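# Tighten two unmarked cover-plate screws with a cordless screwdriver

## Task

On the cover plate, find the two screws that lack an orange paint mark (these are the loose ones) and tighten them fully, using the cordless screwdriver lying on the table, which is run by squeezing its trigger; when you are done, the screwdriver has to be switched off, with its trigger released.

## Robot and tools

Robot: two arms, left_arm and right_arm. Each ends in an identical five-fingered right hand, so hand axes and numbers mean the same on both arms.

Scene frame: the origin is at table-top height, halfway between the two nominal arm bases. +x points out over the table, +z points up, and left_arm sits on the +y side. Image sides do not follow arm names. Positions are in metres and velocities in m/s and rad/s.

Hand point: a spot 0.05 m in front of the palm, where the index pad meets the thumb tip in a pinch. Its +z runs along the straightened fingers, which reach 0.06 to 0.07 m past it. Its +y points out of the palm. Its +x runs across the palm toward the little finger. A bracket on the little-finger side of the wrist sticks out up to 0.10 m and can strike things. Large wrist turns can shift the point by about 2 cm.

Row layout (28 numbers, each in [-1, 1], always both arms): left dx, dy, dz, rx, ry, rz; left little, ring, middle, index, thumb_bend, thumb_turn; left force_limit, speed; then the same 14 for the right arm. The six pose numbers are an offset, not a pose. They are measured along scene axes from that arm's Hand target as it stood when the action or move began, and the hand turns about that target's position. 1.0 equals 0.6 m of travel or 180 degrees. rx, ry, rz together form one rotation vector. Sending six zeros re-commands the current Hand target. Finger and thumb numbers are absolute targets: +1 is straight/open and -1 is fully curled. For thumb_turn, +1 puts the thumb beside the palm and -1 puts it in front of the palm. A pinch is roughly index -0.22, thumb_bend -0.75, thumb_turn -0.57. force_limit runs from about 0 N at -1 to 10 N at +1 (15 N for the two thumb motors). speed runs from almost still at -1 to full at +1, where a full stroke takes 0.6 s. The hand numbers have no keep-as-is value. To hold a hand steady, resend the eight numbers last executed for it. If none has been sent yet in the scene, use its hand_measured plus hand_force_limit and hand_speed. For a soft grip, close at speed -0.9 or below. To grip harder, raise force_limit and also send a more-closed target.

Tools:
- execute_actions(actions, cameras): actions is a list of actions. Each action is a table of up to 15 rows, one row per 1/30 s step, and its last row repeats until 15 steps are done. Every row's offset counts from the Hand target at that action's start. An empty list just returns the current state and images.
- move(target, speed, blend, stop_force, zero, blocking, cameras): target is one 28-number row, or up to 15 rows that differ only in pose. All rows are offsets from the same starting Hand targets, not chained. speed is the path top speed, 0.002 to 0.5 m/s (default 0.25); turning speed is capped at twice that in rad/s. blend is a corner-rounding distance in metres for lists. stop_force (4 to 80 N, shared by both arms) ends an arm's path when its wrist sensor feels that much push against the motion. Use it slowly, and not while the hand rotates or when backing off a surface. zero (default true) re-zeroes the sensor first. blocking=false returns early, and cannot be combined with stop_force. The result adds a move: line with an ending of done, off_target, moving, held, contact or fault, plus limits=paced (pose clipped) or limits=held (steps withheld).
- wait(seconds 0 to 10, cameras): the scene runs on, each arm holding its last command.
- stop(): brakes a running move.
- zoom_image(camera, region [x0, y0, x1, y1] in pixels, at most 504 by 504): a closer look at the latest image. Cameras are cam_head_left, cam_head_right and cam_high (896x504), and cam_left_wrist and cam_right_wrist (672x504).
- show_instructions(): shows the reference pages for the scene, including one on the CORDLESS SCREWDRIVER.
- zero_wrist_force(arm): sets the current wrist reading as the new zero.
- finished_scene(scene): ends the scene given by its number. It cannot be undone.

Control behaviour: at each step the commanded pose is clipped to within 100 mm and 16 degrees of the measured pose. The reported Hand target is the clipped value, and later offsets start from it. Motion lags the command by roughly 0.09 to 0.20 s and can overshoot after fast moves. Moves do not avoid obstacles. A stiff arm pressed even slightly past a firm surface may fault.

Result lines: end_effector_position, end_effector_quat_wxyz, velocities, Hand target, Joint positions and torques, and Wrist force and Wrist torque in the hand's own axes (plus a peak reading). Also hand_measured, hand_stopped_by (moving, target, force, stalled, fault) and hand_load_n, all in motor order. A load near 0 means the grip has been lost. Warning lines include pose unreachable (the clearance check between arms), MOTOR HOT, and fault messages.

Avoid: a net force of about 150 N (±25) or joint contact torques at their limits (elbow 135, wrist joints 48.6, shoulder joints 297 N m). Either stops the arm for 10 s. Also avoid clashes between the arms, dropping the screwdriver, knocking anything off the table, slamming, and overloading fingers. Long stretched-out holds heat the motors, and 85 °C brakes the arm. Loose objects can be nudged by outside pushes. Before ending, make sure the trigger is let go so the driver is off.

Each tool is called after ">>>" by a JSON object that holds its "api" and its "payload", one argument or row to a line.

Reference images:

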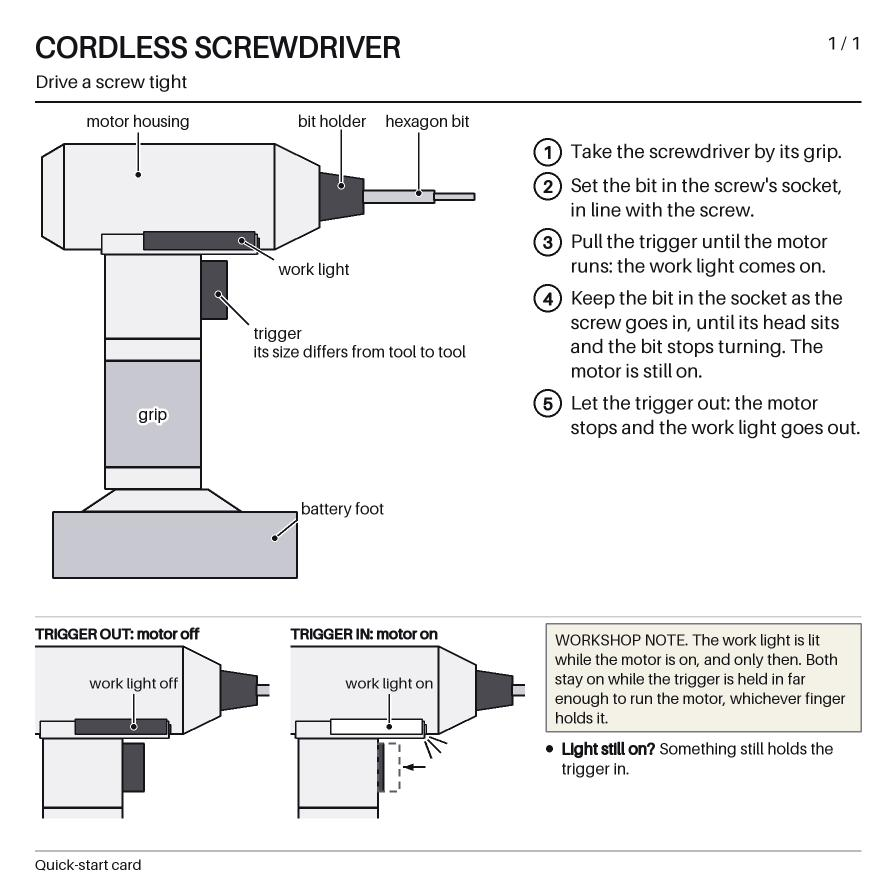

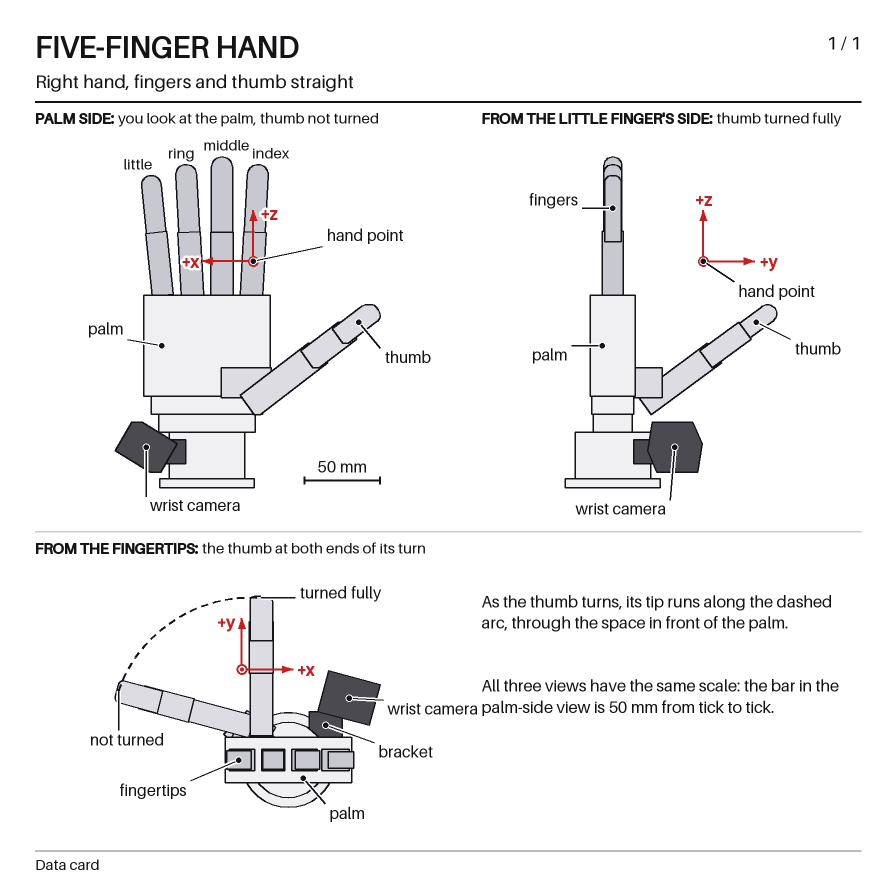

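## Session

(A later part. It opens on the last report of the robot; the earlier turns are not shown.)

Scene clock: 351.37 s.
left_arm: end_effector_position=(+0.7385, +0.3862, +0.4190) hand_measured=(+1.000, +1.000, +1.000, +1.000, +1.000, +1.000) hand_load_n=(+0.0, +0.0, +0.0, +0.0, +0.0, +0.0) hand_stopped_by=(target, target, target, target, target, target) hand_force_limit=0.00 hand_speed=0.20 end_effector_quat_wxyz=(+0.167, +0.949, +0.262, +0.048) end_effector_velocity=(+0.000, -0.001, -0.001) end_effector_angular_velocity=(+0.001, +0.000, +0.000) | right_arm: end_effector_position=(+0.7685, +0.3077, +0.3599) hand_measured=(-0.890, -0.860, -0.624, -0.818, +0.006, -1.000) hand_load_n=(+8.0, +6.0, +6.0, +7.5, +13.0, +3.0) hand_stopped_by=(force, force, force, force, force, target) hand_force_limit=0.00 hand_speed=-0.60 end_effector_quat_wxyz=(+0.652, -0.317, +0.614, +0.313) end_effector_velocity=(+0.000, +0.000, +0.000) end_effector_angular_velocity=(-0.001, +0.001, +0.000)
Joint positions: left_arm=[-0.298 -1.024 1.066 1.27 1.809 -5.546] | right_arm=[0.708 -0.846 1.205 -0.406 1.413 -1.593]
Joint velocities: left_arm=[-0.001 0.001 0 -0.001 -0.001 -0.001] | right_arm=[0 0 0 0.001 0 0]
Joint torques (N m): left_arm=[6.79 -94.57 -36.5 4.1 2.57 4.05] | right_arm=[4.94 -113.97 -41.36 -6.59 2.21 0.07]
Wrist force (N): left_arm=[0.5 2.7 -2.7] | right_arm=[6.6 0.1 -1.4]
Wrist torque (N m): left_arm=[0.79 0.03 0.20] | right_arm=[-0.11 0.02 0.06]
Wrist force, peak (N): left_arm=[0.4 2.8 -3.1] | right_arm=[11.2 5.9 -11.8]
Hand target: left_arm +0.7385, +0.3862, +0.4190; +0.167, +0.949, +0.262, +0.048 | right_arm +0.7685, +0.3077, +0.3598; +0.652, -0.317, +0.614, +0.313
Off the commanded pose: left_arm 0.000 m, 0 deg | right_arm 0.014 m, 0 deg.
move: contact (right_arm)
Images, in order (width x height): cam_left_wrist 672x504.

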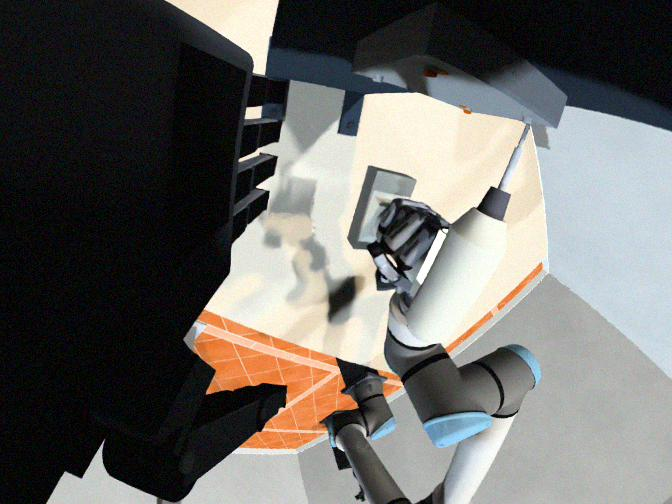

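>>> {"api": "move", "payload": {
  "target": [
    [0,0,0,0,0,0,1,1,1,1,1,1,0,0.2,-0.00186,-0.00015,0,0,0,0,-1,-1,-0.95,-0.9,-0.95,-1,0,-0.6],
    [0,0,0,0,0,0,1,1,1,1,1,1,0,0.2,-0.00186,-0.00015,-0.001,0,0,0,-1,-1,-0.95,-0.9,-0.95,-1,0,-0.6]
  ],
  "speed": 0.02,
  "cameras": ["cam_left_wrist"]
}}

>>> {"api": "zoom_image", "payload": {
  "camera": "cam_left_wrist",
  "region": [508, 105, 548, 135]
}}

>>> {"api": "move", "payload": {
  "target": [0,0,0,0,0,0,1,1,1,1,1,1,0,0.2,0.02,0.012,0,0,0,0,-1,-1,-0.95,-0.9,-0.95,-1,0,-0.6],
  "speed": 0.007,
  "stop_force": 5,
  "cameras": ["cam_left_wrist"]
}}

>>> {"api": "zoom_image", "payload": {
  "camera": "cam_left_wrist",
  "region": [508, 105, 548, 135]
}}

Scene clock: 352.37 s.
left_arm: end_effector_position=(+0.7385, +0.3862, +0.4190) hand_measured=(+1.000, +1.000, +1.000, +1.000, +1.000, +1.000) hand_load_n=(+0.0, +0.0, +0.0, +0.0, +0.0, +0.0) hand_stopped_by=(target, target, target, target, target, target) hand_force_limit=0.00 hand_speed=0.20 end_effector_quat_wxyz=(+0.167, +0.949, +0.262, +0.048) end_effector_velocity=(+0.000, +0.000, +0.000) end_effector_angular_velocity=(+0.001, +0.000, +0.000) | right_arm: end_effector_position=(+0.7674, +0.3076, +0.3593) hand_measured=(-0.890, -0.860, -0.624, -0.818, +0.006, -1.000) hand_load_n=(+8.0, +6.0, +6.0, +7.5, +13.0, +3.0) hand_stopped_by=(force, force, force, force, force, target) hand_force_limit=0.00 hand_speed=-0.60 end_effector_quat_wxyz=(+0.652, -0.317, +0.613, +0.313) end_effector_velocity=(+0.000, +0.000, -0.001) end_effector_angular_velocity=(-0.001, +0.001, +0.000)
Joint positions: left_arm=[-0.298 -1.024 1.066 1.27 1.809 -5.546] | right_arm=[0.708 -0.847 1.208 -0.408 1.414 -1.593]
Joint velocities: left_arm=[0 0 0 0 -0.001 -0.001] | right_arm=[0 0 0 0 0 0]
Joint torques (N m): left_arm=[7.48 -92.21 -34.15 4.53 1.48 3.98] | right_arm=[12.86 -103.23 -42.46 -5.95 1.31 -1.09]
Wrist force (N): left_arm=[0.7 2.4 -2.5] | right_arm=[6.9 0.1 -1.4]
Wrist torque (N m): left_arm=[0.73 -0.02 0.20] | right_arm=[-0.12 -0.03 0.07]
Wrist force, peak (N): left_arm=[0.4 2.8 -3.1] | right_arm=[7.4 0.2 -1.4]
Hand target: left_arm +0.7385, +0.3862, +0.4190; +0.167, +0.949, +0.262, +0.048 | right_arm +0.7674, +0.3076, +0.3592; +0.652, -0.317, +0.614, +0.313
Off the commanded pose: left_arm 0.000 m, 0 deg | right_arm 0.000 m, 0 deg.
move: done
Images, in order (width x height): cam_left_wrist 672x504.

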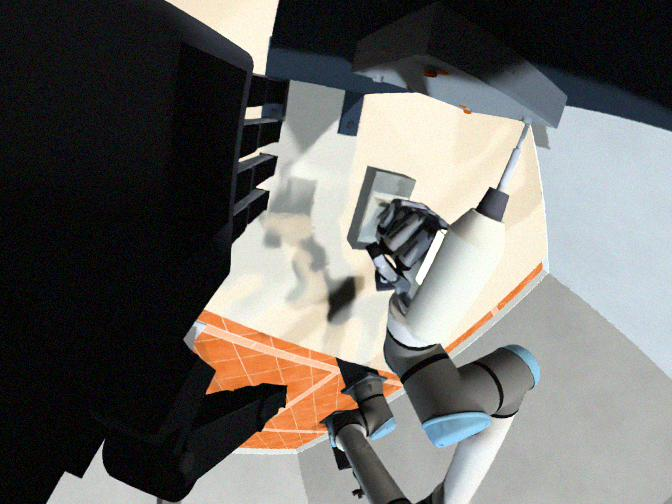

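Scaled by 12.600 from the camera's 672x504 image, which has a finer 960x720 frame.

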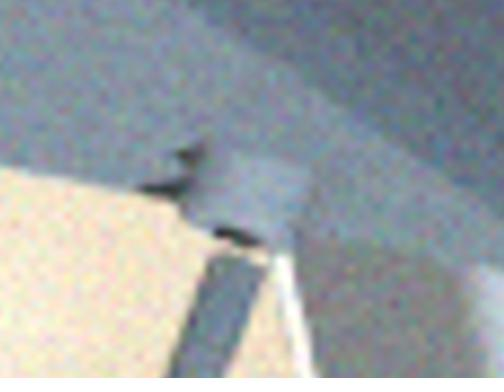

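Scene clock: 353.87 s.
left_arm: end_effector_position=(+0.7385, +0.3862, +0.4190) hand_measured=(+1.000, +1.000, +1.000, +1.000, +1.000, +1.000) hand_load_n=(+0.0, +0.0, +0.0, +0.0, +0.0, +0.0) hand_stopped_by=(target, target, target, target, target, target) hand_force_limit=0.00 hand_speed=0.20 end_effector_quat_wxyz=(+0.167, +0.949, +0.262, +0.048) end_effector_velocity=(+0.000, -0.001, +0.000) end_effector_angular_velocity=(+0.000, -0.001, -0.001) | right_arm: end_effector_position=(+0.7686, +0.3085, +0.3592) hand_measured=(-0.890, -0.860, -0.624, -0.818, +0.006, -1.000) hand_load_n=(+8.0, +6.0, +5.5, +7.5, +13.0, +2.5) hand_stopped_by=(force, force, force, force, force, target) hand_force_limit=0.00 hand_speed=-0.60 end_effector_quat_wxyz=(+0.652, -0.317, +0.613, +0.314) end_effector_velocity=(+0.000, +0.000, +0.000) end_effector_angular_velocity=(+0.000, +0.000, +0.000)
Joint positions: left_arm=[-0.298 -1.024 1.066 1.27 1.809 -5.546] | right_arm=[0.708 -0.844 1.204 -0.406 1.413 -1.593]
Joint velocities: left_arm=[-0.001 0 0 0 0 0] | right_arm=[0 0 0 0.001 0 0]
Joint torques (N m): left_arm=[5.06 -92.96 -31.44 3.92 2.12 3.87] | right_arm=[8.27 -120.61 -47.74 -6.29 2.2 -0.72]
Wrist force (N): left_arm=[0.5 3.0 -2.6] | right_arm=[8.7 3.5 -8.9]
Wrist torque (N m): left_arm=[0.84 0.03 0.21] | right_arm=[0.10 -0.10 0.08]
Wrist force, peak (N): left_arm=[0.2 3.0 -3.0] | right_arm=[10.3 6.6 -14.7]
Hand target: left_arm +0.7385, +0.3862, +0.4190; +0.167, +0.949, +0.262, +0.048 | right_arm +0.7686, +0.3085, +0.3592; +0.652, -0.317, +0.613, +0.314
Off the commanded pose: left_arm 0.000 m, 0 deg | right_arm 0.012 m, 0 deg.
move: contact (right_arm)
Images, in order (width x height): cam_left_wrist 672x504.

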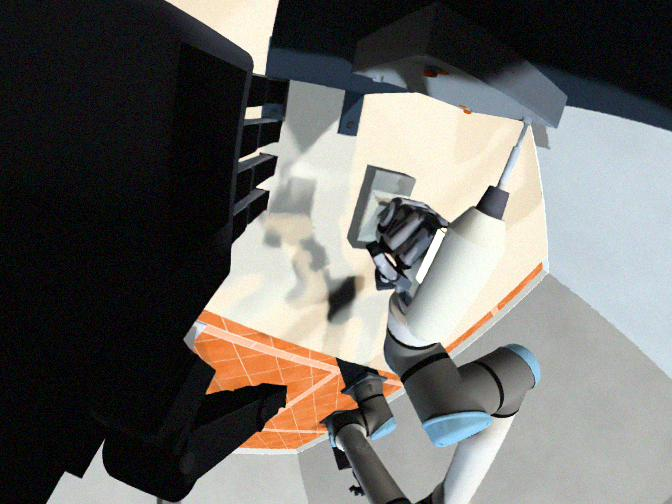

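Scaled by 12.600 from the camera's 672x504 image, which has a finer 960x720 frame.

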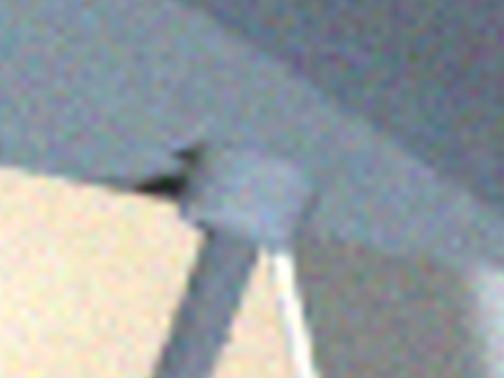

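>>> {"api": "move", "payload": {
  "target": [0,0,0,0,0,0,1,1,1,1,1,1,0,0.2,0.00014,-0.00023,0.0003,0,0,0,-1,-1,-0.95,-0.9,-0.95,-1,0,-0.6],
  "speed": 0.01,
  "cameras": []
}}

>>> {"api": "move", "payload": {
  "target": [0,0,0,0,0,0,1,1,1,1,1,1,0,0.2,0.02,0.012,0,0,0,0,-1,-1,-0.95,-0.9,-0.95,-1,0,-0.6],
  "speed": 0.007,
  "stop_force": 4,
  "cameras": ["cam_left_wrist"]
}}

>>> {"api": "zoom_image", "payload": {
  "camera": "cam_left_wrist",
  "region": [508, 105, 548, 135]
}}

Scene clock: 354.87 s.
left_arm: end_effector_position=(+0.7385, +0.3862, +0.4190) hand_measured=(+1.000, +1.000, +1.000, +1.000, +1.000, +1.000) hand_load_n=(+0.0, -0.5, +0.0, +0.0, +0.0, +0.0) hand_stopped_by=(target, target, target, target, target, target) hand_force_limit=0.00 hand_speed=0.20 end_effector_quat_wxyz=(+0.167, +0.949, +0.262, +0.048) end_effector_velocity=(+0.000, +0.001, +0.000) end_effector_angular_velocity=(+0.002, +0.000, +0.000) | right_arm: end_effector_position=(+0.7686, +0.3084, +0.3594) hand_measured=(-0.890, -0.860, -0.624, -0.818, +0.006, -1.000) hand_load_n=(+7.5, +5.5, +6.0, +7.5, +13.0, +3.0) hand_stopped_by=(force, force, force, force, force, target) hand_force_limit=0.00 hand_speed=-0.60 end_effector_quat_wxyz=(+0.652, -0.318, +0.613, +0.314) end_effector_velocity=(+0.000, +0.000, -0.002) end_effector_angular_velocity=(-0.001, +0.001, +0.000)
Joint positions: left_arm=[-0.298 -1.024 1.066 1.27 1.809 -5.546] | right_arm=[0.708 -0.845 1.204 -0.405 1.413 -1.593]
Joint velocities: left_arm=[0.001 0 0 0 -0.001 0.001] | right_arm=[0 0.001 0 0 0 0]
Joint torques (N m): left_arm=[0.91 -92.18 -30.74 3.4 2.04 3.18] | right_arm=[-18.4 -120.04 -45.37 -3.42 0.2 -0.38]
Wrist force (N): left_arm=[0.6 2.5 -2.7] | right_arm=[9.3 3.9 -9.7]
Wrist torque (N m): left_arm=[0.77 0.01 0.20] | right_arm=[0.08 -0.04 0.11]
Wrist force, peak (N): left_arm=[0.8 2.8 -2.9] | right_arm=[9.4 3.8 -9.6]
Hand target: left_arm +0.7385, +0.3862, +0.4190; +0.167, +0.949, +0.262, +0.048 | right_arm +0.7686, +0.3084, +0.3594; +0.652, -0.317, +0.613, +0.314
Off the commanded pose: left_arm 0.000 m, 0 deg | right_arm 0.000 m, 0 deg.
move: done
No camera images: "cameras" was empty.

Scene clock: 355.63 s.
left_arm: end_effector_position=(+0.7385, +0.3862, +0.4190) hand_measured=(+1.000, +1.000, +1.000, +1.000, +1.000, +1.000) hand_load_n=(+0.0, +0.0, +0.0, +0.0, +0.0, +0.0) hand_stopped_by=(target, target, target, target, target, target) hand_force_limit=0.00 hand_speed=0.20 end_effector_quat_wxyz=(+0.167, +0.949, +0.262, +0.048) end_effector_velocity=(+0.000, -0.001, +0.000) end_effector_angular_velocity=(+0.000, -0.001, -0.003) | right_arm: end_effector_position=(+0.7687, +0.3084, +0.3594) hand_measured=(-0.890, -0.860, -0.624, -0.818, +0.006, -1.000) hand_load_n=(+8.0, +6.0, +5.5, +7.0, +13.0, +2.5) hand_stopped_by=(force, force, force, force, force, target) hand_force_limit=0.00 hand_speed=-0.60 end_effector_quat_wxyz=(+0.652, -0.318, +0.613, +0.314) end_effector_velocity=(+0.000, +0.000, +0.002) end_effector_angular_velocity=(+0.001, -0.002, +0.000)
Joint positions: left_arm=[-0.298 -1.024 1.066 1.27 1.809 -5.546] | right_arm=[0.708 -0.844 1.204 -0.405 1.413 -1.593]
Joint velocities: left_arm=[-0.001 0 0 -0.001 0 0.002] | right_arm=[0 -0.002 0 0 0 0]
Joint torques (N m): left_arm=[1.5 -91.98 -29.18 4.14 2.5 3.47] | right_arm=[2.27 -120.78 -49.7 -6.93 3.16 -0.26]
Wrist force (N): left_arm=[0.4 3.0 -2.6] | right_arm=[9.2 4.3 -7.1]
Wrist torque (N m): left_arm=[0.84 0.04 0.21] | right_arm=[-0.03 -0.21 0.10]
Wrist force, peak (N): left_arm=[0.4 2.7 -3.3] | right_arm=[10.5 6.1 -14.8]
Hand target: left_arm +0.7385, +0.3862, +0.4190; +0.167, +0.949, +0.262, +0.048 | right_arm +0.7686, +0.3084, +0.3594; +0.652, -0.318, +0.613, +0.314
Off the commanded pose: left_arm 0.000 m, 0 deg | right_arm 0.014 m, 0 deg.
move: contact (right_arm)
Images, in order (width x height): cam_left_wrist 672x504.

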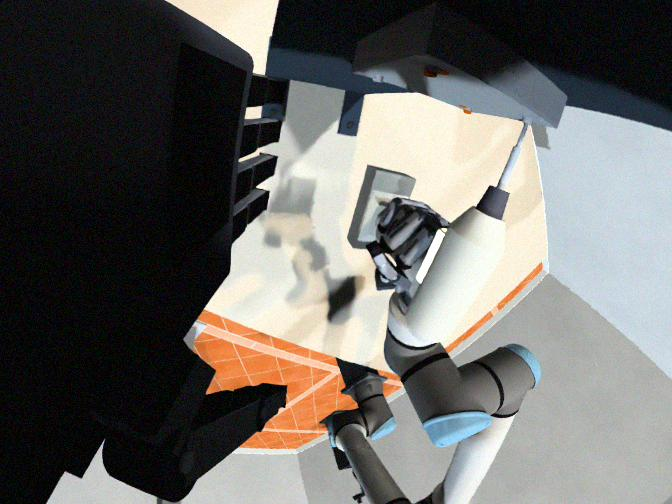

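Scaled by 12.600 from the camera's 672x504 image, which has a finer 960x720 frame.

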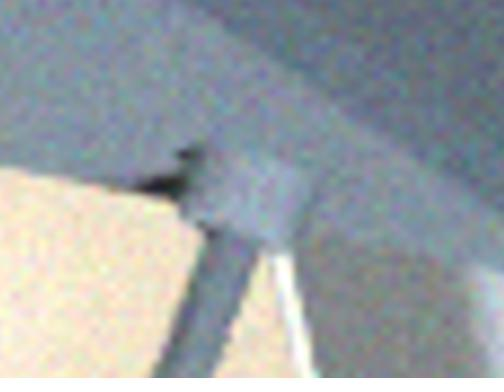

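>>> {"api": "zoom_image", "payload": {
  "camera": "cam_left_wrist",
  "region": [370, 110, 570, 260]
}}

Scaled by 2.520 from the camera's 672x504 image, which has a finer 960x720 frame.

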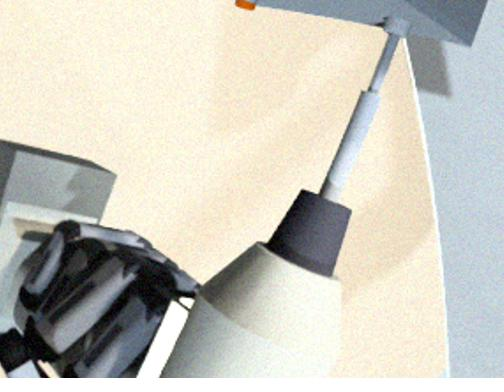

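>>> {"api": "move", "payload": {
  "target": [
    [0,0,0.1333,0.0952,0.0572,0,1,1,1,1,1,1,0,0.2,0,0,0,0,0,0,-1,-1,-0.95,-0.9,-0.95,-1,0,-0.6],
    [0.0392,-0.0953,0.11,0.0952,0.0572,0,1,1,1,1,1,1,0,0.2,0,0,0,0,0,0,-1,-1,-0.95,-0.9,-0.95,-1,0,-0.6]
  ],
  "speed": 0.15,
  "cameras": ["cam_left_wrist"]
}}

Scene clock: 358.27 s.
left_arm: end_effector_position=(+0.7620, +0.3290, +0.4849) hand_measured=(+1.000, +1.000, +1.000, +1.000, +1.000, +1.000) hand_load_n=(+0.0, +0.0, +0.0, +0.0, +0.0, +0.5) hand_stopped_by=(target, target, target, target, target, target) hand_force_limit=0.00 hand_speed=0.20 end_effector_quat_wxyz=(+0.000, +0.964, +0.266, +0.002) end_effector_velocity=(+0.001, +0.000, +0.000) end_effector_angular_velocity=(-0.001, -0.001, +0.002) | right_arm: end_effector_position=(+0.7686, +0.3084, +0.3594) hand_measured=(-0.890, -0.860, -0.624, -0.818, +0.006, -1.000) hand_load_n=(+8.0, +6.0, +6.0, +7.5, +13.0, +2.5) hand_stopped_by=(force, force, force, force, force, target) hand_force_limit=0.00 hand_speed=-0.60 end_effector_quat_wxyz=(+0.652, -0.318, +0.613, +0.314) end_effector_velocity=(+0.000, +0.000, +0.002) end_effector_angular_velocity=(+0.001, -0.001, +0.000)
Joint positions: left_arm=[-0.425 -0.81 0.585 1.794 1.569 -5.641] | right_arm=[0.708 -0.844 1.204 -0.405 1.413 -1.593]
Joint velocities: left_arm=[0.001 0 0 -0.002 0 -0.001] | right_arm=[0 -0.001 0 0 0 0]
Joint torques (N m): left_arm=[-2.36 -92.75 -28.59 0.84 -1.94 3.71] | right_arm=[7.08 -115.51 -52.81 -3.69 2.6 -0.23]
Wrist force (N): left_arm=[0.3 2.2 -2.6] | right_arm=[8.7 3.9 -8.3]
Wrist torque (N m): left_arm=[0.68 0.06 0.14] | right_arm=[-0.03 0.02 0.06]
Wrist force, peak (N): left_arm=[0.6 2.4 -3.9] | right_arm=[9.6 5.0 -11.2]
Hand target: left_arm +0.7620, +0.3290, +0.4849; +0.000, +0.964, +0.266, +0.002 | right_arm +0.7686, +0.3084, +0.3594; +0.652, -0.318, +0.613, +0.314
Off the commanded pose: left_arm 0.000 m, 0 deg | right_arm 0.000 m, 0 deg.
move: done
Images, in order (width x height): cam_left_wrist 672x504.

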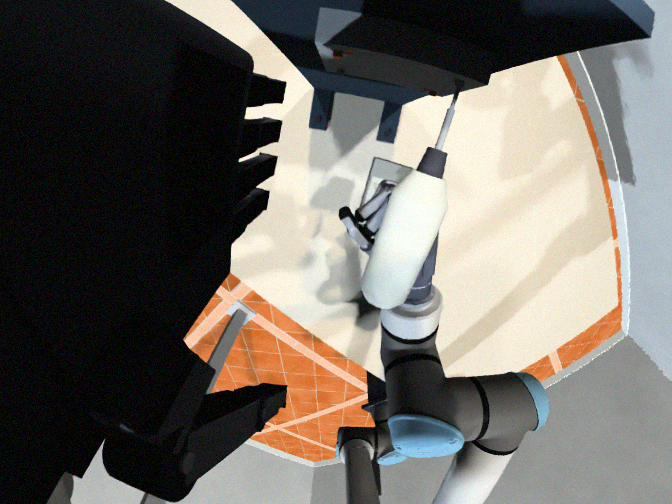

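>>> {"api": "zoom_image", "payload": {
  "camera": "cam_left_wrist",
  "region": [438, 70, 478, 100]
}}

Scaled by 12.600 from the camera's 672x504 image, which has a finer 960x720 frame.

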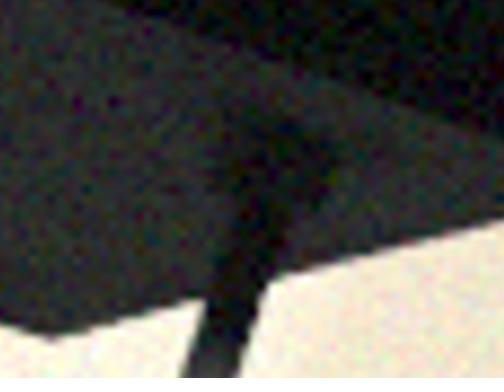

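>>> {"api": "move", "payload": {
  "target": [
    [0,0,0,0,0,0,1,1,1,1,1,1,0,0.2,-0.00143,-0.00086,0,0,0,0,-1,-1,-0.95,-0.9,-0.95,-1,0,-0.6],
    [0,0,0,0,0,0,1,1,1,1,1,1,0,0.2,-0.00087,-0.00179,-0.00038,0,0,0,-1,-1,-0.95,-0.9,-0.95,-1,0,-0.6]
  ],
  "speed": 0.02,
  "cameras": ["cam_left_wrist"]
}}

>>> {"api": "zoom_image", "payload": {
  "camera": "cam_left_wrist",
  "region": [438, 70, 478, 100]
}}

>>> {"api": "move", "payload": {
  "target": [0,0,0,0,0,0,1,1,1,1,1,1,0,0.2,0.02,0.012,0,0,0,0,-1,-1,-0.95,-0.9,-0.95,-1,0,-0.6],
  "speed": 0.007,
  "stop_force": 5,
  "cameras": ["cam_left_wrist"]
}}

>>> {"api": "zoom_image", "payload": {
  "camera": "cam_left_wrist",
  "region": [438, 70, 478, 100]
}}

Scene clock: 359.40 s.
left_arm: end_effector_position=(+0.7620, +0.3290, +0.4849) hand_measured=(+1.000, +1.000, +1.000, +1.000, +1.000, +1.000) hand_load_n=(+0.0, +0.0, +0.0, +0.0, +0.0, +0.0) hand_stopped_by=(target, target, target, target, target, target) hand_force_limit=0.00 hand_speed=0.20 end_effector_quat_wxyz=(+0.000, +0.964, +0.266, +0.002) end_effector_velocity=(+0.000, -0.001, +0.000) end_effector_angular_velocity=(-0.001, +0.000, +0.000) | right_arm: end_effector_position=(+0.7680, +0.3074, +0.3591) hand_measured=(-0.890, -0.860, -0.624, -0.818, +0.006, -1.000) hand_load_n=(+8.0, +6.0, +6.0, +7.5, +13.0, +3.0) hand_stopped_by=(force, force, force, force, force, target) hand_force_limit=0.00 hand_speed=-0.60 end_effector_quat_wxyz=(+0.652, -0.318, +0.613, +0.314) end_effector_velocity=(+0.000, +0.000, +0.000) end_effector_angular_velocity=(+0.000, +0.000, +0.000)
Joint positions: left_arm=[-0.425 -0.81 0.585 1.793 1.569 -5.641] | right_arm=[0.708 -0.846 1.207 -0.407 1.413 -1.593]
Joint velocities: left_arm=[0 0 0 0 0.001 -0.001] | right_arm=[0 0 0 0 0 0]
Joint torques (N m): left_arm=[0.53 -105.74 -24.03 0.84 -1.75 3.86] | right_arm=[-13.69 -121.02 -43.67 -6.25 -1.26 0.34]
Wrist force (N): left_arm=[0.5 2.1 -3.0] | right_arm=[7.3 0.2 -2.0]
Wrist torque (N m): left_arm=[0.68 0.04 0.16] | right_arm=[-0.07 -0.07 0.10]
Wrist force, peak (N): left_arm=[0.3 2.1 -3.2] | right_arm=[9.7 4.7 -10.5]
Hand target: left_arm +0.7620, +0.3290, +0.4849; +0.000, +0.964, +0.266, +0.002 | right_arm +0.7681, +0.3074, +0.3592; +0.652, -0.318, +0.613, +0.314
Off the commanded pose: left_arm 0.000 m, 0 deg | right_arm 0.000 m, 0 deg.
move: done
Images, in order (width x height): cam_left_wrist 672x504.

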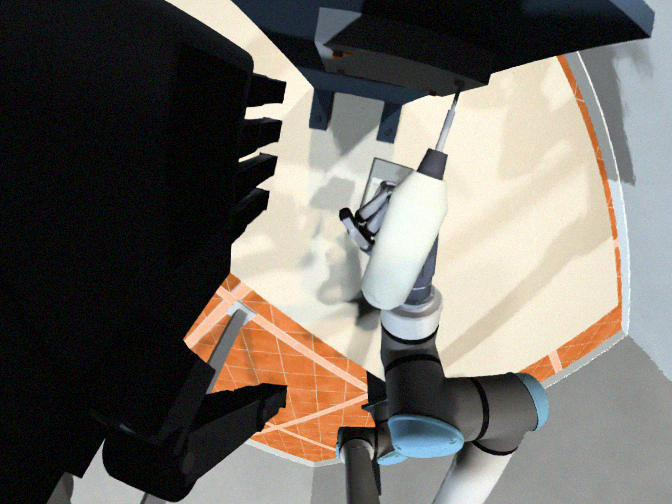

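Scaled by 12.600 from the camera's 672x504 image, which has a finer 960x720 frame.

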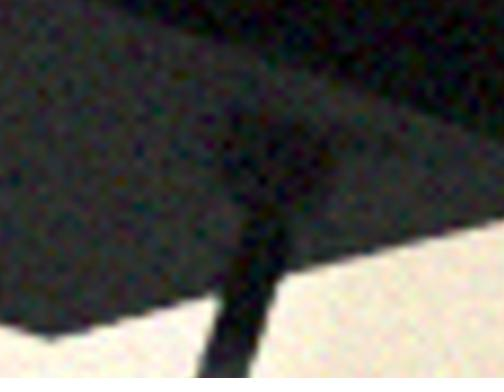

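Scene clock: 360.30 s.
left_arm: end_effector_position=(+0.7620, +0.3290, +0.4849) hand_measured=(+1.000, +1.000, +1.000, +1.000, +1.000, +1.000) hand_load_n=(+0.0, +0.0, +0.0, +0.0, +0.0, +0.0) hand_stopped_by=(target, target, target, target, target, target) hand_force_limit=0.00 hand_speed=0.20 end_effector_quat_wxyz=(+0.000, +0.964, +0.266, +0.002) end_effector_velocity=(+0.000, +0.000, +0.000) end_effector_angular_velocity=(+0.000, +0.000, +0.000) | right_arm: end_effector_position=(+0.7688, +0.3078, +0.3592) hand_measured=(-0.890, -0.860, -0.624, -0.818, +0.006, -1.000) hand_load_n=(+9.0, +6.0, +5.5, +7.0, +13.5, +3.0) hand_stopped_by=(force, force, force, force, force, target) hand_force_limit=0.00 hand_speed=-0.60 end_effector_quat_wxyz=(+0.652, -0.318, +0.613, +0.314) end_effector_velocity=(+0.000, +0.000, -0.001) end_effector_angular_velocity=(+0.000, +0.000, +0.000)
Joint positions: left_arm=[-0.425 -0.81 0.585 1.793 1.569 -5.641] | right_arm=[0.707 -0.845 1.205 -0.406 1.413 -1.593]
Joint velocities: left_arm=[0 0 0 0 0 0] | right_arm=[0 0.001 0 -0.001 0 0]
Joint torques (N m): left_arm=[-3.3 -105.62 -24.89 1.05 -1.61 4.12] | right_arm=[1.33 -121.57 -42.26 -6.53 2.63 0.39]
Wrist force (N): left_arm=[0.2 1.8 -3.1] | right_arm=[7.2 1.2 -3.7]
Wrist torque (N m): left_arm=[0.65 0.09 0.13] | right_arm=[-0.05 -0.16 0.05]
Wrist force, peak (N): left_arm=[0.1 2.3 -3.1] | right_arm=[7.6 5.6 -11.1]
Hand target: left_arm +0.7620, +0.3290, +0.4849; +0.000, +0.964, +0.266, +0.002 | right_arm +0.7687, +0.3078, +0.3593; +0.652, -0.318, +0.613, +0.314
Off the commanded pose: left_arm 0.000 m, 0 deg | right_arm 0.013 m, 0 deg.
move: contact (right_arm)
Images, in order (width x height): cam_left_wrist 672x504.

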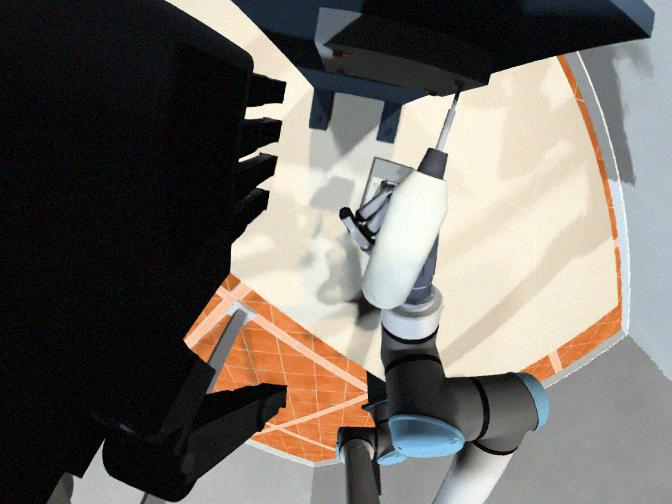

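Scaled by 12.600 from the camera's 672x504 image, which has a finer 960x720 frame.

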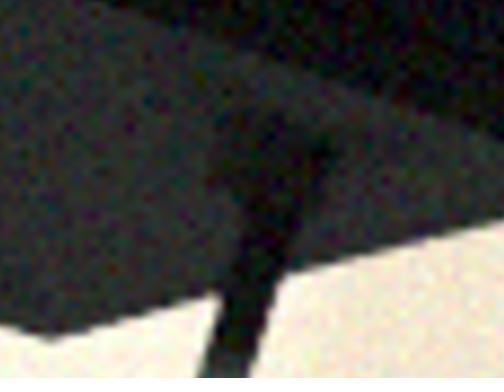

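>>> {"api": "move", "payload": {
  "target": [
    [-0.0392,0.0953,0.0233,-0.0952,-0.0572,0,1,1,1,1,1,1,0,0.2,0,0,0,0,0,0,-1,-1,-0.95,-0.9,-0.95,-1,0,-0.6],
    [-0.0392,0.0953,-0.11,-0.0952,-0.0572,0,1,1,1,1,1,1,0,0.2,0,0,0,0,0,0,-1,-1,-0.95,-0.9,-0.95,-1,0,-0.6]
  ],
  "speed": 0.15,
  "cameras": ["cam_left_wrist"]
}}

>>> {"api": "zoom_image", "payload": {
  "camera": "cam_left_wrist",
  "region": [508, 105, 548, 135]
}}

Scene clock: 362.77 s.
left_arm: end_effector_position=(+0.7384, +0.3862, +0.4191) hand_measured=(+1.000, +1.000, +1.000, +1.000, +1.000, +1.000) hand_load_n=(+0.0, +0.0, +0.0, +0.0, +0.0, +0.5) hand_stopped_by=(target, target, target, target, target, target) hand_force_limit=0.00 hand_speed=0.20 end_effector_quat_wxyz=(+0.167, +0.949, +0.262, +0.048) end_effector_velocity=(+0.001, +0.001, -0.001) end_effector_angular_velocity=(+0.000, +0.001, +0.004) | right_arm: end_effector_position=(+0.7687, +0.3078, +0.3593) hand_measured=(-0.890, -0.860, -0.624, -0.818, +0.006, -1.000) hand_load_n=(+8.5, +6.0, +6.0, +7.0, +13.0, +3.0) hand_stopped_by=(force, force, force, force, force, target) hand_force_limit=0.00 hand_speed=-0.60 end_effector_quat_wxyz=(+0.652, -0.318, +0.613, +0.314) end_effector_velocity=(+0.000, +0.000, +0.001) end_effector_angular_velocity=(+0.001, -0.001, +0.000)
Joint positions: left_arm=[-0.298 -1.024 1.066 1.27 1.808 -5.546] | right_arm=[0.707 -0.845 1.205 -0.406 1.413 -1.593]
Joint velocities: left_arm=[0.002 0.001 0 0 0 -0.002] | right_arm=[0 -0.001 0 0 0 0]
Joint torques (N m): left_arm=[-11.66 -65.47 -43.74 4.38 1.65 -2.93] | right_arm=[12.71 -121.72 -45.63 -5.12 1.84 -1.19]
Wrist force (N): left_arm=[0.6 2.4 -2.5] | right_arm=[6.6 1.2 -3.3]
Wrist torque (N m): left_arm=[0.74 0.01 0.19] | right_arm=[0.00 -0.06 0.04]
Wrist force, peak (N): left_arm=[0.6 3.1 -4.5] | right_arm=[7.2 1.4 -3.3]
Hand target: left_arm +0.7385, +0.3862, +0.4190; +0.167, +0.949, +0.262, +0.048 | right_arm +0.7687, +0.3078, +0.3593; +0.652, -0.318, +0.613, +0.314
Off the commanded pose: left_arm 0.000 m, 0 deg | right_arm 0.000 m, 0 deg.
move: done
Images, in order (width x height): cam_left_wrist 672x504.

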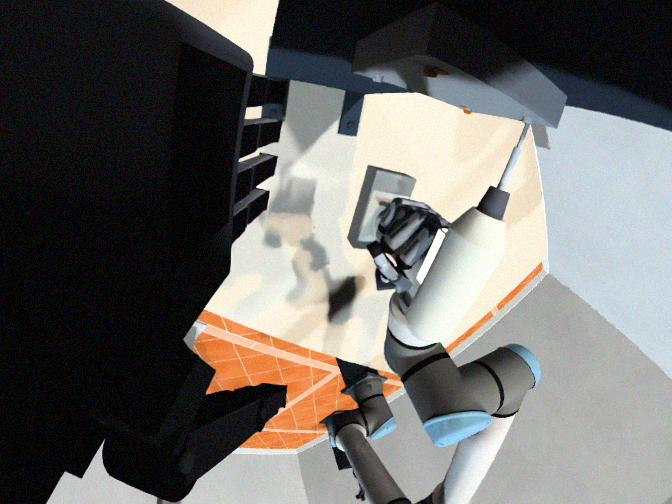

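Scaled by 12.600 from the camera's 672x504 image, which has a finer 960x720 frame.

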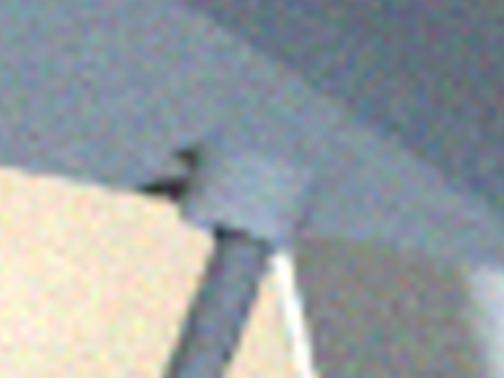

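>>> {"api": "move", "payload": {
  "target": [
    [0,0,0,0,0,0,1,1,1,1,1,1,0,0.2,-0.00143,-0.00086,0,0,0,0,-1,-1,-0.95,-0.9,-0.95,-1,0,-0.6],
    [0,0,0,0,0,0,1,1,1,1,1,1,0,0.2,-0.00143,-0.00086,-0.0006,0,0,0,-1,-1,-0.95,-0.9,-0.95,-1,0,-0.6]
  ],
  "speed": 0.02,
  "cameras": ["cam_left_wrist"]
}}

>>> {"api": "zoom_image", "payload": {
  "camera": "cam_left_wrist",
  "region": [508, 105, 548, 135]
}}

>>> {"api": "move", "payload": {
  "target": [0,0,0,0,0,0,1,1,1,1,1,1,0,0.2,0.02,0.012,0,0,0,0,-1,-1,-0.95,-0.9,-0.95,-1,0,-0.6],
  "speed": 0.007,
  "stop_force": 5,
  "cameras": ["cam_left_wrist"]
}}

>>> {"api": "zoom_image", "payload": {
  "camera": "cam_left_wrist",
  "region": [508, 105, 548, 135]
}}

Scene clock: 363.70 s.
left_arm: end_effector_position=(+0.7385, +0.3862, +0.4190) hand_measured=(+1.000, +1.000, +1.000, +1.000, +1.000, +1.000) hand_load_n=(+0.0, +0.0, +0.0, +0.0, -0.5, +0.0) hand_stopped_by=(target, target, target, target, target, target) hand_force_limit=0.00 hand_speed=0.20 end_effector_quat_wxyz=(+0.167, +0.949, +0.262, +0.048) end_effector_velocity=(+0.000, -0.001, +0.000) end_effector_angular_velocity=(+0.000, +0.001, +0.000) | right_arm: end_effector_position=(+0.7678, +0.3073, +0.3590) hand_measured=(-0.890, -0.860, -0.624, -0.818, +0.006, -1.000) hand_load_n=(+8.5, +6.0, +6.0, +7.0, +13.0, +3.0) hand_stopped_by=(force, force, force, force, force, target) hand_force_limit=0.00 hand_speed=-0.60 end_effector_quat_wxyz=(+0.652, -0.318, +0.613, +0.314) end_effector_velocity=(+0.000, +0.000, -0.001) end_effector_angular_velocity=(-0.001, +0.001, +0.000)
Joint positions: left_arm=[-0.298 -1.024 1.066 1.27 1.808 -5.546] | right_arm=[0.708 -0.847 1.208 -0.408 1.413 -1.593]
Joint velocities: left_arm=[-0.001 0 0 0.001 0 -0.001] | right_arm=[0 0.001 0 -0.001 0 0]
Joint torques (N m): left_arm=[-12.84 -60.54 -36.97 0.24 1.92 -0.74] | right_arm=[13.29 -102.88 -41.72 -6.29 1.98 -1.11]
Wrist force (N): left_arm=[0.4 2.5 -2.5] | right_arm=[6.7 0.0 -2.0]
Wrist torque (N m): left_arm=[0.75 0.03 0.20] | right_arm=[-0.10 0.02 0.06]
Wrist force, peak (N): left_arm=[0.6 2.6 -3.1] | right_arm=[6.9 1.2 -3.7]
Hand target: left_arm +0.7385, +0.3862, +0.4190; +0.167, +0.949, +0.262, +0.048 | right_arm +0.7679, +0.3073, +0.3589; +0.652, -0.318, +0.613, +0.314
Off the commanded pose: left_arm 0.000 m, 0 deg | right_arm 0.000 m, 0 deg.
move: done
Images, in order (width x height): cam_left_wrist 672x504.

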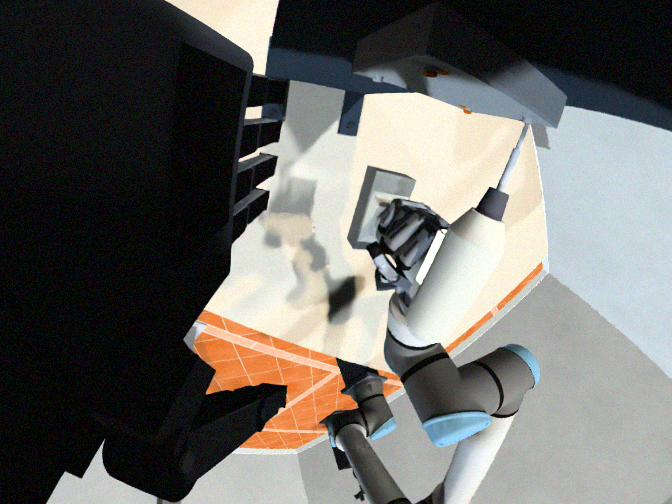

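Scaled by 12.600 from the camera's 672x504 image, which has a finer 960x720 frame.

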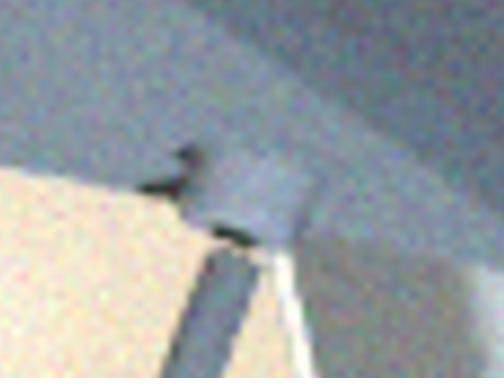

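Scene clock: 365.13 s.
left_arm: end_effector_position=(+0.7385, +0.3862, +0.4190) hand_measured=(+1.000, +1.000, +1.000, +1.000, +1.000, +1.000) hand_load_n=(+0.0, +0.0, +0.0, +0.0, +0.0, +0.0) hand_stopped_by=(target, target, target, target, target, target) hand_force_limit=0.00 hand_speed=0.20 end_effector_quat_wxyz=(+0.167, +0.949, +0.262, +0.048) end_effector_velocity=(+0.000, +0.000, +0.000) end_effector_angular_velocity=(-0.001, -0.001, +0.000) | right_arm: end_effector_position=(+0.7690, +0.3082, +0.3589) hand_measured=(-0.890, -0.860, -0.624, -0.818, +0.006, -1.000) hand_load_n=(+8.5, +6.0, +5.5, +6.5, +13.0, +2.5) hand_stopped_by=(force, force, force, force, force, target) hand_force_limit=0.00 hand_speed=-0.60 end_effector_quat_wxyz=(+0.652, -0.318, +0.613, +0.314) end_effector_velocity=(+0.000, +0.000, -0.001) end_effector_angular_velocity=(-0.001, +0.001, +0.000)
Joint positions: left_arm=[-0.298 -1.024 1.066 1.27 1.808 -5.546] | right_arm=[0.707 -0.844 1.204 -0.406 1.412 -1.593]
Joint velocities: left_arm=[0 -0.001 0 0 0.001 0] | right_arm=[0 0 0 0.001 0 0]
Joint torques (N m): left_arm=[-10.56 -59.96 -26.01 1.39 1.55 2.4] | right_arm=[8.65 -120.55 -48.09 -6.41 2.59 -0.68]
Wrist force (N): left_arm=[0.4 2.4 -3.0] | right_arm=[8.7 4.1 -9.8]
Wrist torque (N m): left_arm=[0.77 0.05 0.18] | right_arm=[0.16 -0.17 0.07]
Wrist force, peak (N): left_arm=[0.3 3.1 -3.1] | right_arm=[9.3 7.4 -15.0]
Hand target: left_arm +0.7385, +0.3862, +0.4190; +0.167, +0.949, +0.262, +0.048 | right_arm +0.7690, +0.3082, +0.3589; +0.652, -0.318, +0.613, +0.314
Off the commanded pose: left_arm 0.000 m, 0 deg | right_arm 0.013 m, 0 deg.
move: contact (right_arm)
Images, in order (width x height): cam_left_wrist 672x504.

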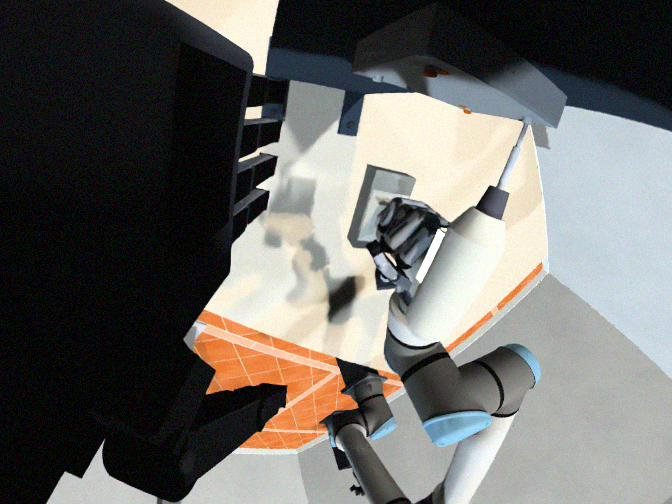

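Scaled by 12.600 from the camera's 672x504 image, which has a finer 960x720 frame.

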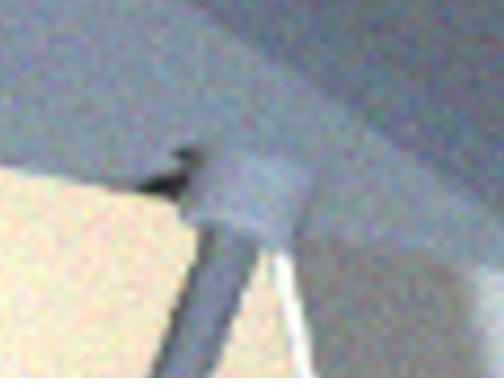

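>>> {"api": "move", "payload": {
  "target": [0,0,0,0,0,0,1,1,1,1,1,1,0,0.2,-0.00286,-0.00172,0,0,0,0,-1,-1,-0.95,0.2,-0.95,-1,0.6,-0.5],
  "speed": 0.02,
  "cameras": ["cam_left_wrist"]
}}

>>> {"api": "zoom_image", "payload": {
  "camera": "cam_left_wrist",
  "region": [508, 105, 548, 135]
}}

>>> {"api": "zoom_image", "payload": {
  "camera": "cam_left_wrist",
  "region": [370, 110, 570, 260]
}}

Scene clock: 367.47 s.
left_arm: end_effector_position=(+0.7385, +0.3862, +0.4190) hand_measured=(+1.000, +1.000, +1.000, +1.000, +1.000, +1.000) hand_load_n=(+0.0, +0.0, +0.0, +0.0, +0.0, +0.0) hand_stopped_by=(target, target, target, target, target, target) hand_force_limit=0.00 hand_speed=0.20 end_effector_quat_wxyz=(+0.167, +0.949, +0.262, +0.048) end_effector_velocity=(+0.000, +0.000, +0.000) end_effector_angular_velocity=(+0.001, -0.001, -0.001) | right_arm: end_effector_position=(+0.7673, +0.3072, +0.3589) hand_measured=(-0.890, -0.860, -0.624, +0.200, +0.006, -1.000) hand_load_n=(+8.0, +6.5, +6.5, +0.0, +12.0, +4.0) hand_stopped_by=(force, force, force, target, force, target) hand_force_limit=0.60 hand_speed=-0.50 end_effector_quat_wxyz=(+0.652, -0.318, +0.613, +0.314) end_effector_velocity=(+0.000, +0.000, +0.001) end_effector_angular_velocity=(+0.001, -0.001, +0.000)
Joint positions: left_arm=[-0.298 -1.024 1.066 1.27 1.808 -5.546] | right_arm=[0.708 -0.847 1.209 -0.409 1.413 -1.593]
Joint velocities: left_arm=[0 0 0 0 -0.001 0] | right_arm=[0 0 0 -0.001 0 -0.001]
Joint torques (N m): left_arm=[-10.22 -62.83 -27.19 2.65 1.43 2.61] | right_arm=[13.01 -106.15 -52.26 -2.27 1.21 -1.57]
Wrist force (N): left_arm=[0.5 2.2 -2.9] | right_arm=[6.7 0.2 -2.0]
Wrist torque (N m): left_arm=[0.74 0.03 0.19] | right_arm=[-0.07 0.02 0.07]
Wrist force, peak (N): left_arm=[0.4 2.9 -3.2] | right_arm=[8.7 4.5 -9.9]
Hand target: left_arm +0.7385, +0.3862, +0.4190; +0.167, +0.949, +0.262, +0.048 | right_arm +0.7673, +0.3072, +0.3589; +0.652, -0.318, +0.613, +0.314
Off the commanded pose: left_arm 0.000 m, 0 deg | right_arm 0.000 m, 0 deg.
move: done
Images, in order (width x height): cam_left_wrist 672x504.

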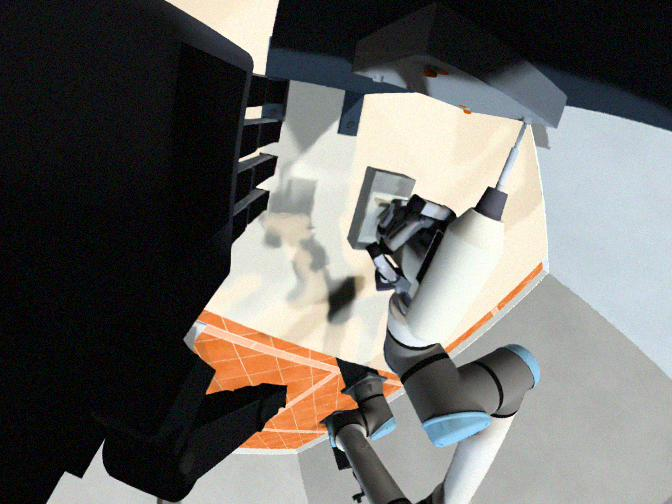

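Scaled by 12.600 from the camera's 672x504 image, which has a finer 960x720 frame.

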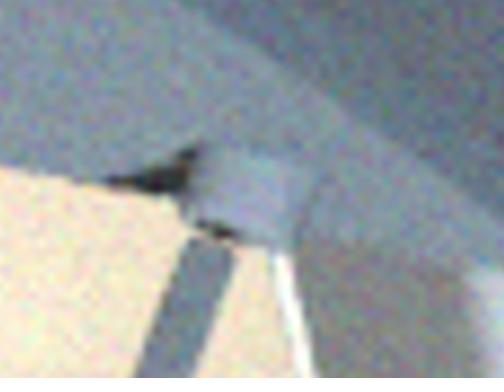

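Scaled by 2.520 from the camera's 672x504 image, which has a finer 960x720 frame.

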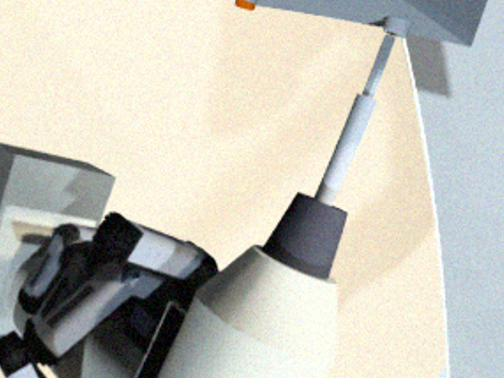

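>>> {"api": "move", "payload": {
  "target": [
    [0,0,0.1333,0.0952,0.0572,0,1,1,1,1,1,1,0,0.2,0,0,0,0,0,0,-1,-1,-0.95,0.2,-0.95,-1,0.6,-0.5],
    [0.0392,-0.0953,0.11,0.0952,0.0572,0,1,1,1,1,1,1,0,0.2,0,0,0,0,0,0,-1,-1,-0.95,0.2,-0.95,-1,0.6,-0.5]
  ],
  "speed": 0.2,
  "cameras": ["cam_left_wrist"]
}}

>>> {"api": "zoom_image", "payload": {
  "camera": "cam_left_wrist",
  "region": [438, 70, 478, 100]
}}

Scene clock: 369.37 s.
left_arm: end_effector_position=(+0.7620, +0.3290, +0.4849) hand_measured=(+1.000, +1.000, +1.000, +1.000, +1.000, +1.000) hand_load_n=(+0.0, +0.0, +0.0, +0.0, +0.0, +0.0) hand_stopped_by=(target, target, target, target, target, target) hand_force_limit=0.00 hand_speed=0.20 end_effector_quat_wxyz=(+0.000, +0.964, +0.266, +0.002) end_effector_velocity=(+0.000, -0.001, +0.000) end_effector_angular_velocity=(+0.000, -0.001, -0.001) | right_arm: end_effector_position=(+0.7673, +0.3072, +0.3589) hand_measured=(-0.890, -0.860, -0.624, +0.200, +0.006, -1.000) hand_load_n=(+8.0, +7.0, +6.5, +0.0, +12.0, +4.0) hand_stopped_by=(force, force, force, target, force, target) hand_force_limit=0.60 hand_speed=-0.50 end_effector_quat_wxyz=(+0.652, -0.318, +0.613, +0.314) end_effector_velocity=(+0.000, +0.000, +0.000) end_effector_angular_velocity=(+0.000, +0.000, +0.000)
Joint positions: left_arm=[-0.425 -0.81 0.585 1.793 1.569 -5.641] | right_arm=[0.708 -0.847 1.209 -0.409 1.413 -1.593]
Joint velocities: left_arm=[-0.001 0 0 0 0 0] | right_arm=[0 0 0 0 0 0]
Joint torques (N m): left_arm=[-8.65 -90.42 -31.63 0.69 -2.22 3.56] | right_arm=[13.11 -103.92 -48.14 -2.39 0.13 -1.43]
Wrist force (N): left_arm=[0.4 2.2 -3.0] | right_arm=[7.3 0.5 -2.0]
Wrist torque (N m): left_arm=[0.70 0.06 0.15] | right_arm=[-0.02 -0.06 0.11]
Wrist force, peak (N): left_arm=[0.6 2.3 -4.5] | right_arm=[7.5 0.5 -2.1]
Hand target: left_arm +0.7620, +0.3290, +0.4849; +0.000, +0.964, +0.266, +0.002 | right_arm +0.7673, +0.3072, +0.3589; +0.652, -0.318, +0.613, +0.314
Off the commanded pose: left_arm 0.000 m, 0 deg | right_arm 0.000 m, 0 deg.
move: done
Images, in order (width x height): cam_left_wrist 672x504.

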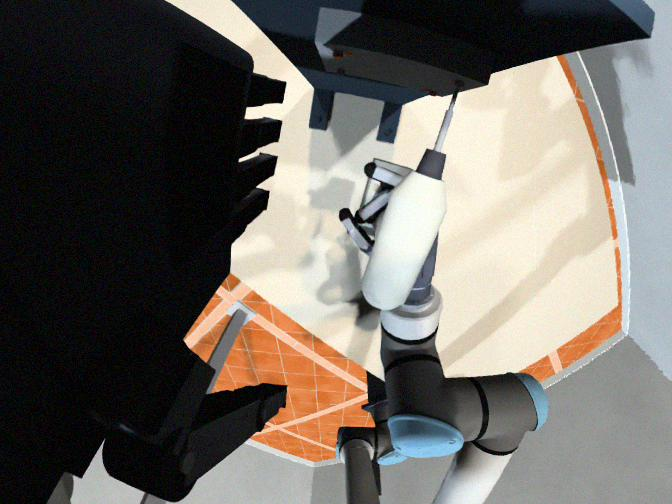

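Scaled by 12.600 from the camera's 672x504 image, which has a finer 960x720 frame.

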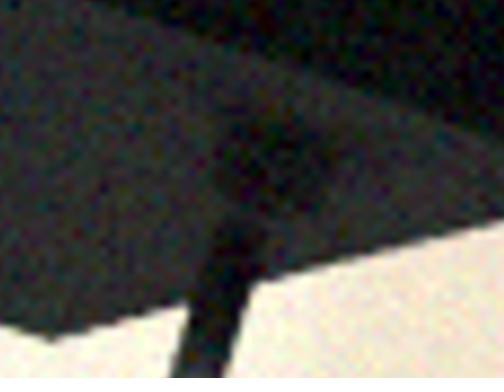

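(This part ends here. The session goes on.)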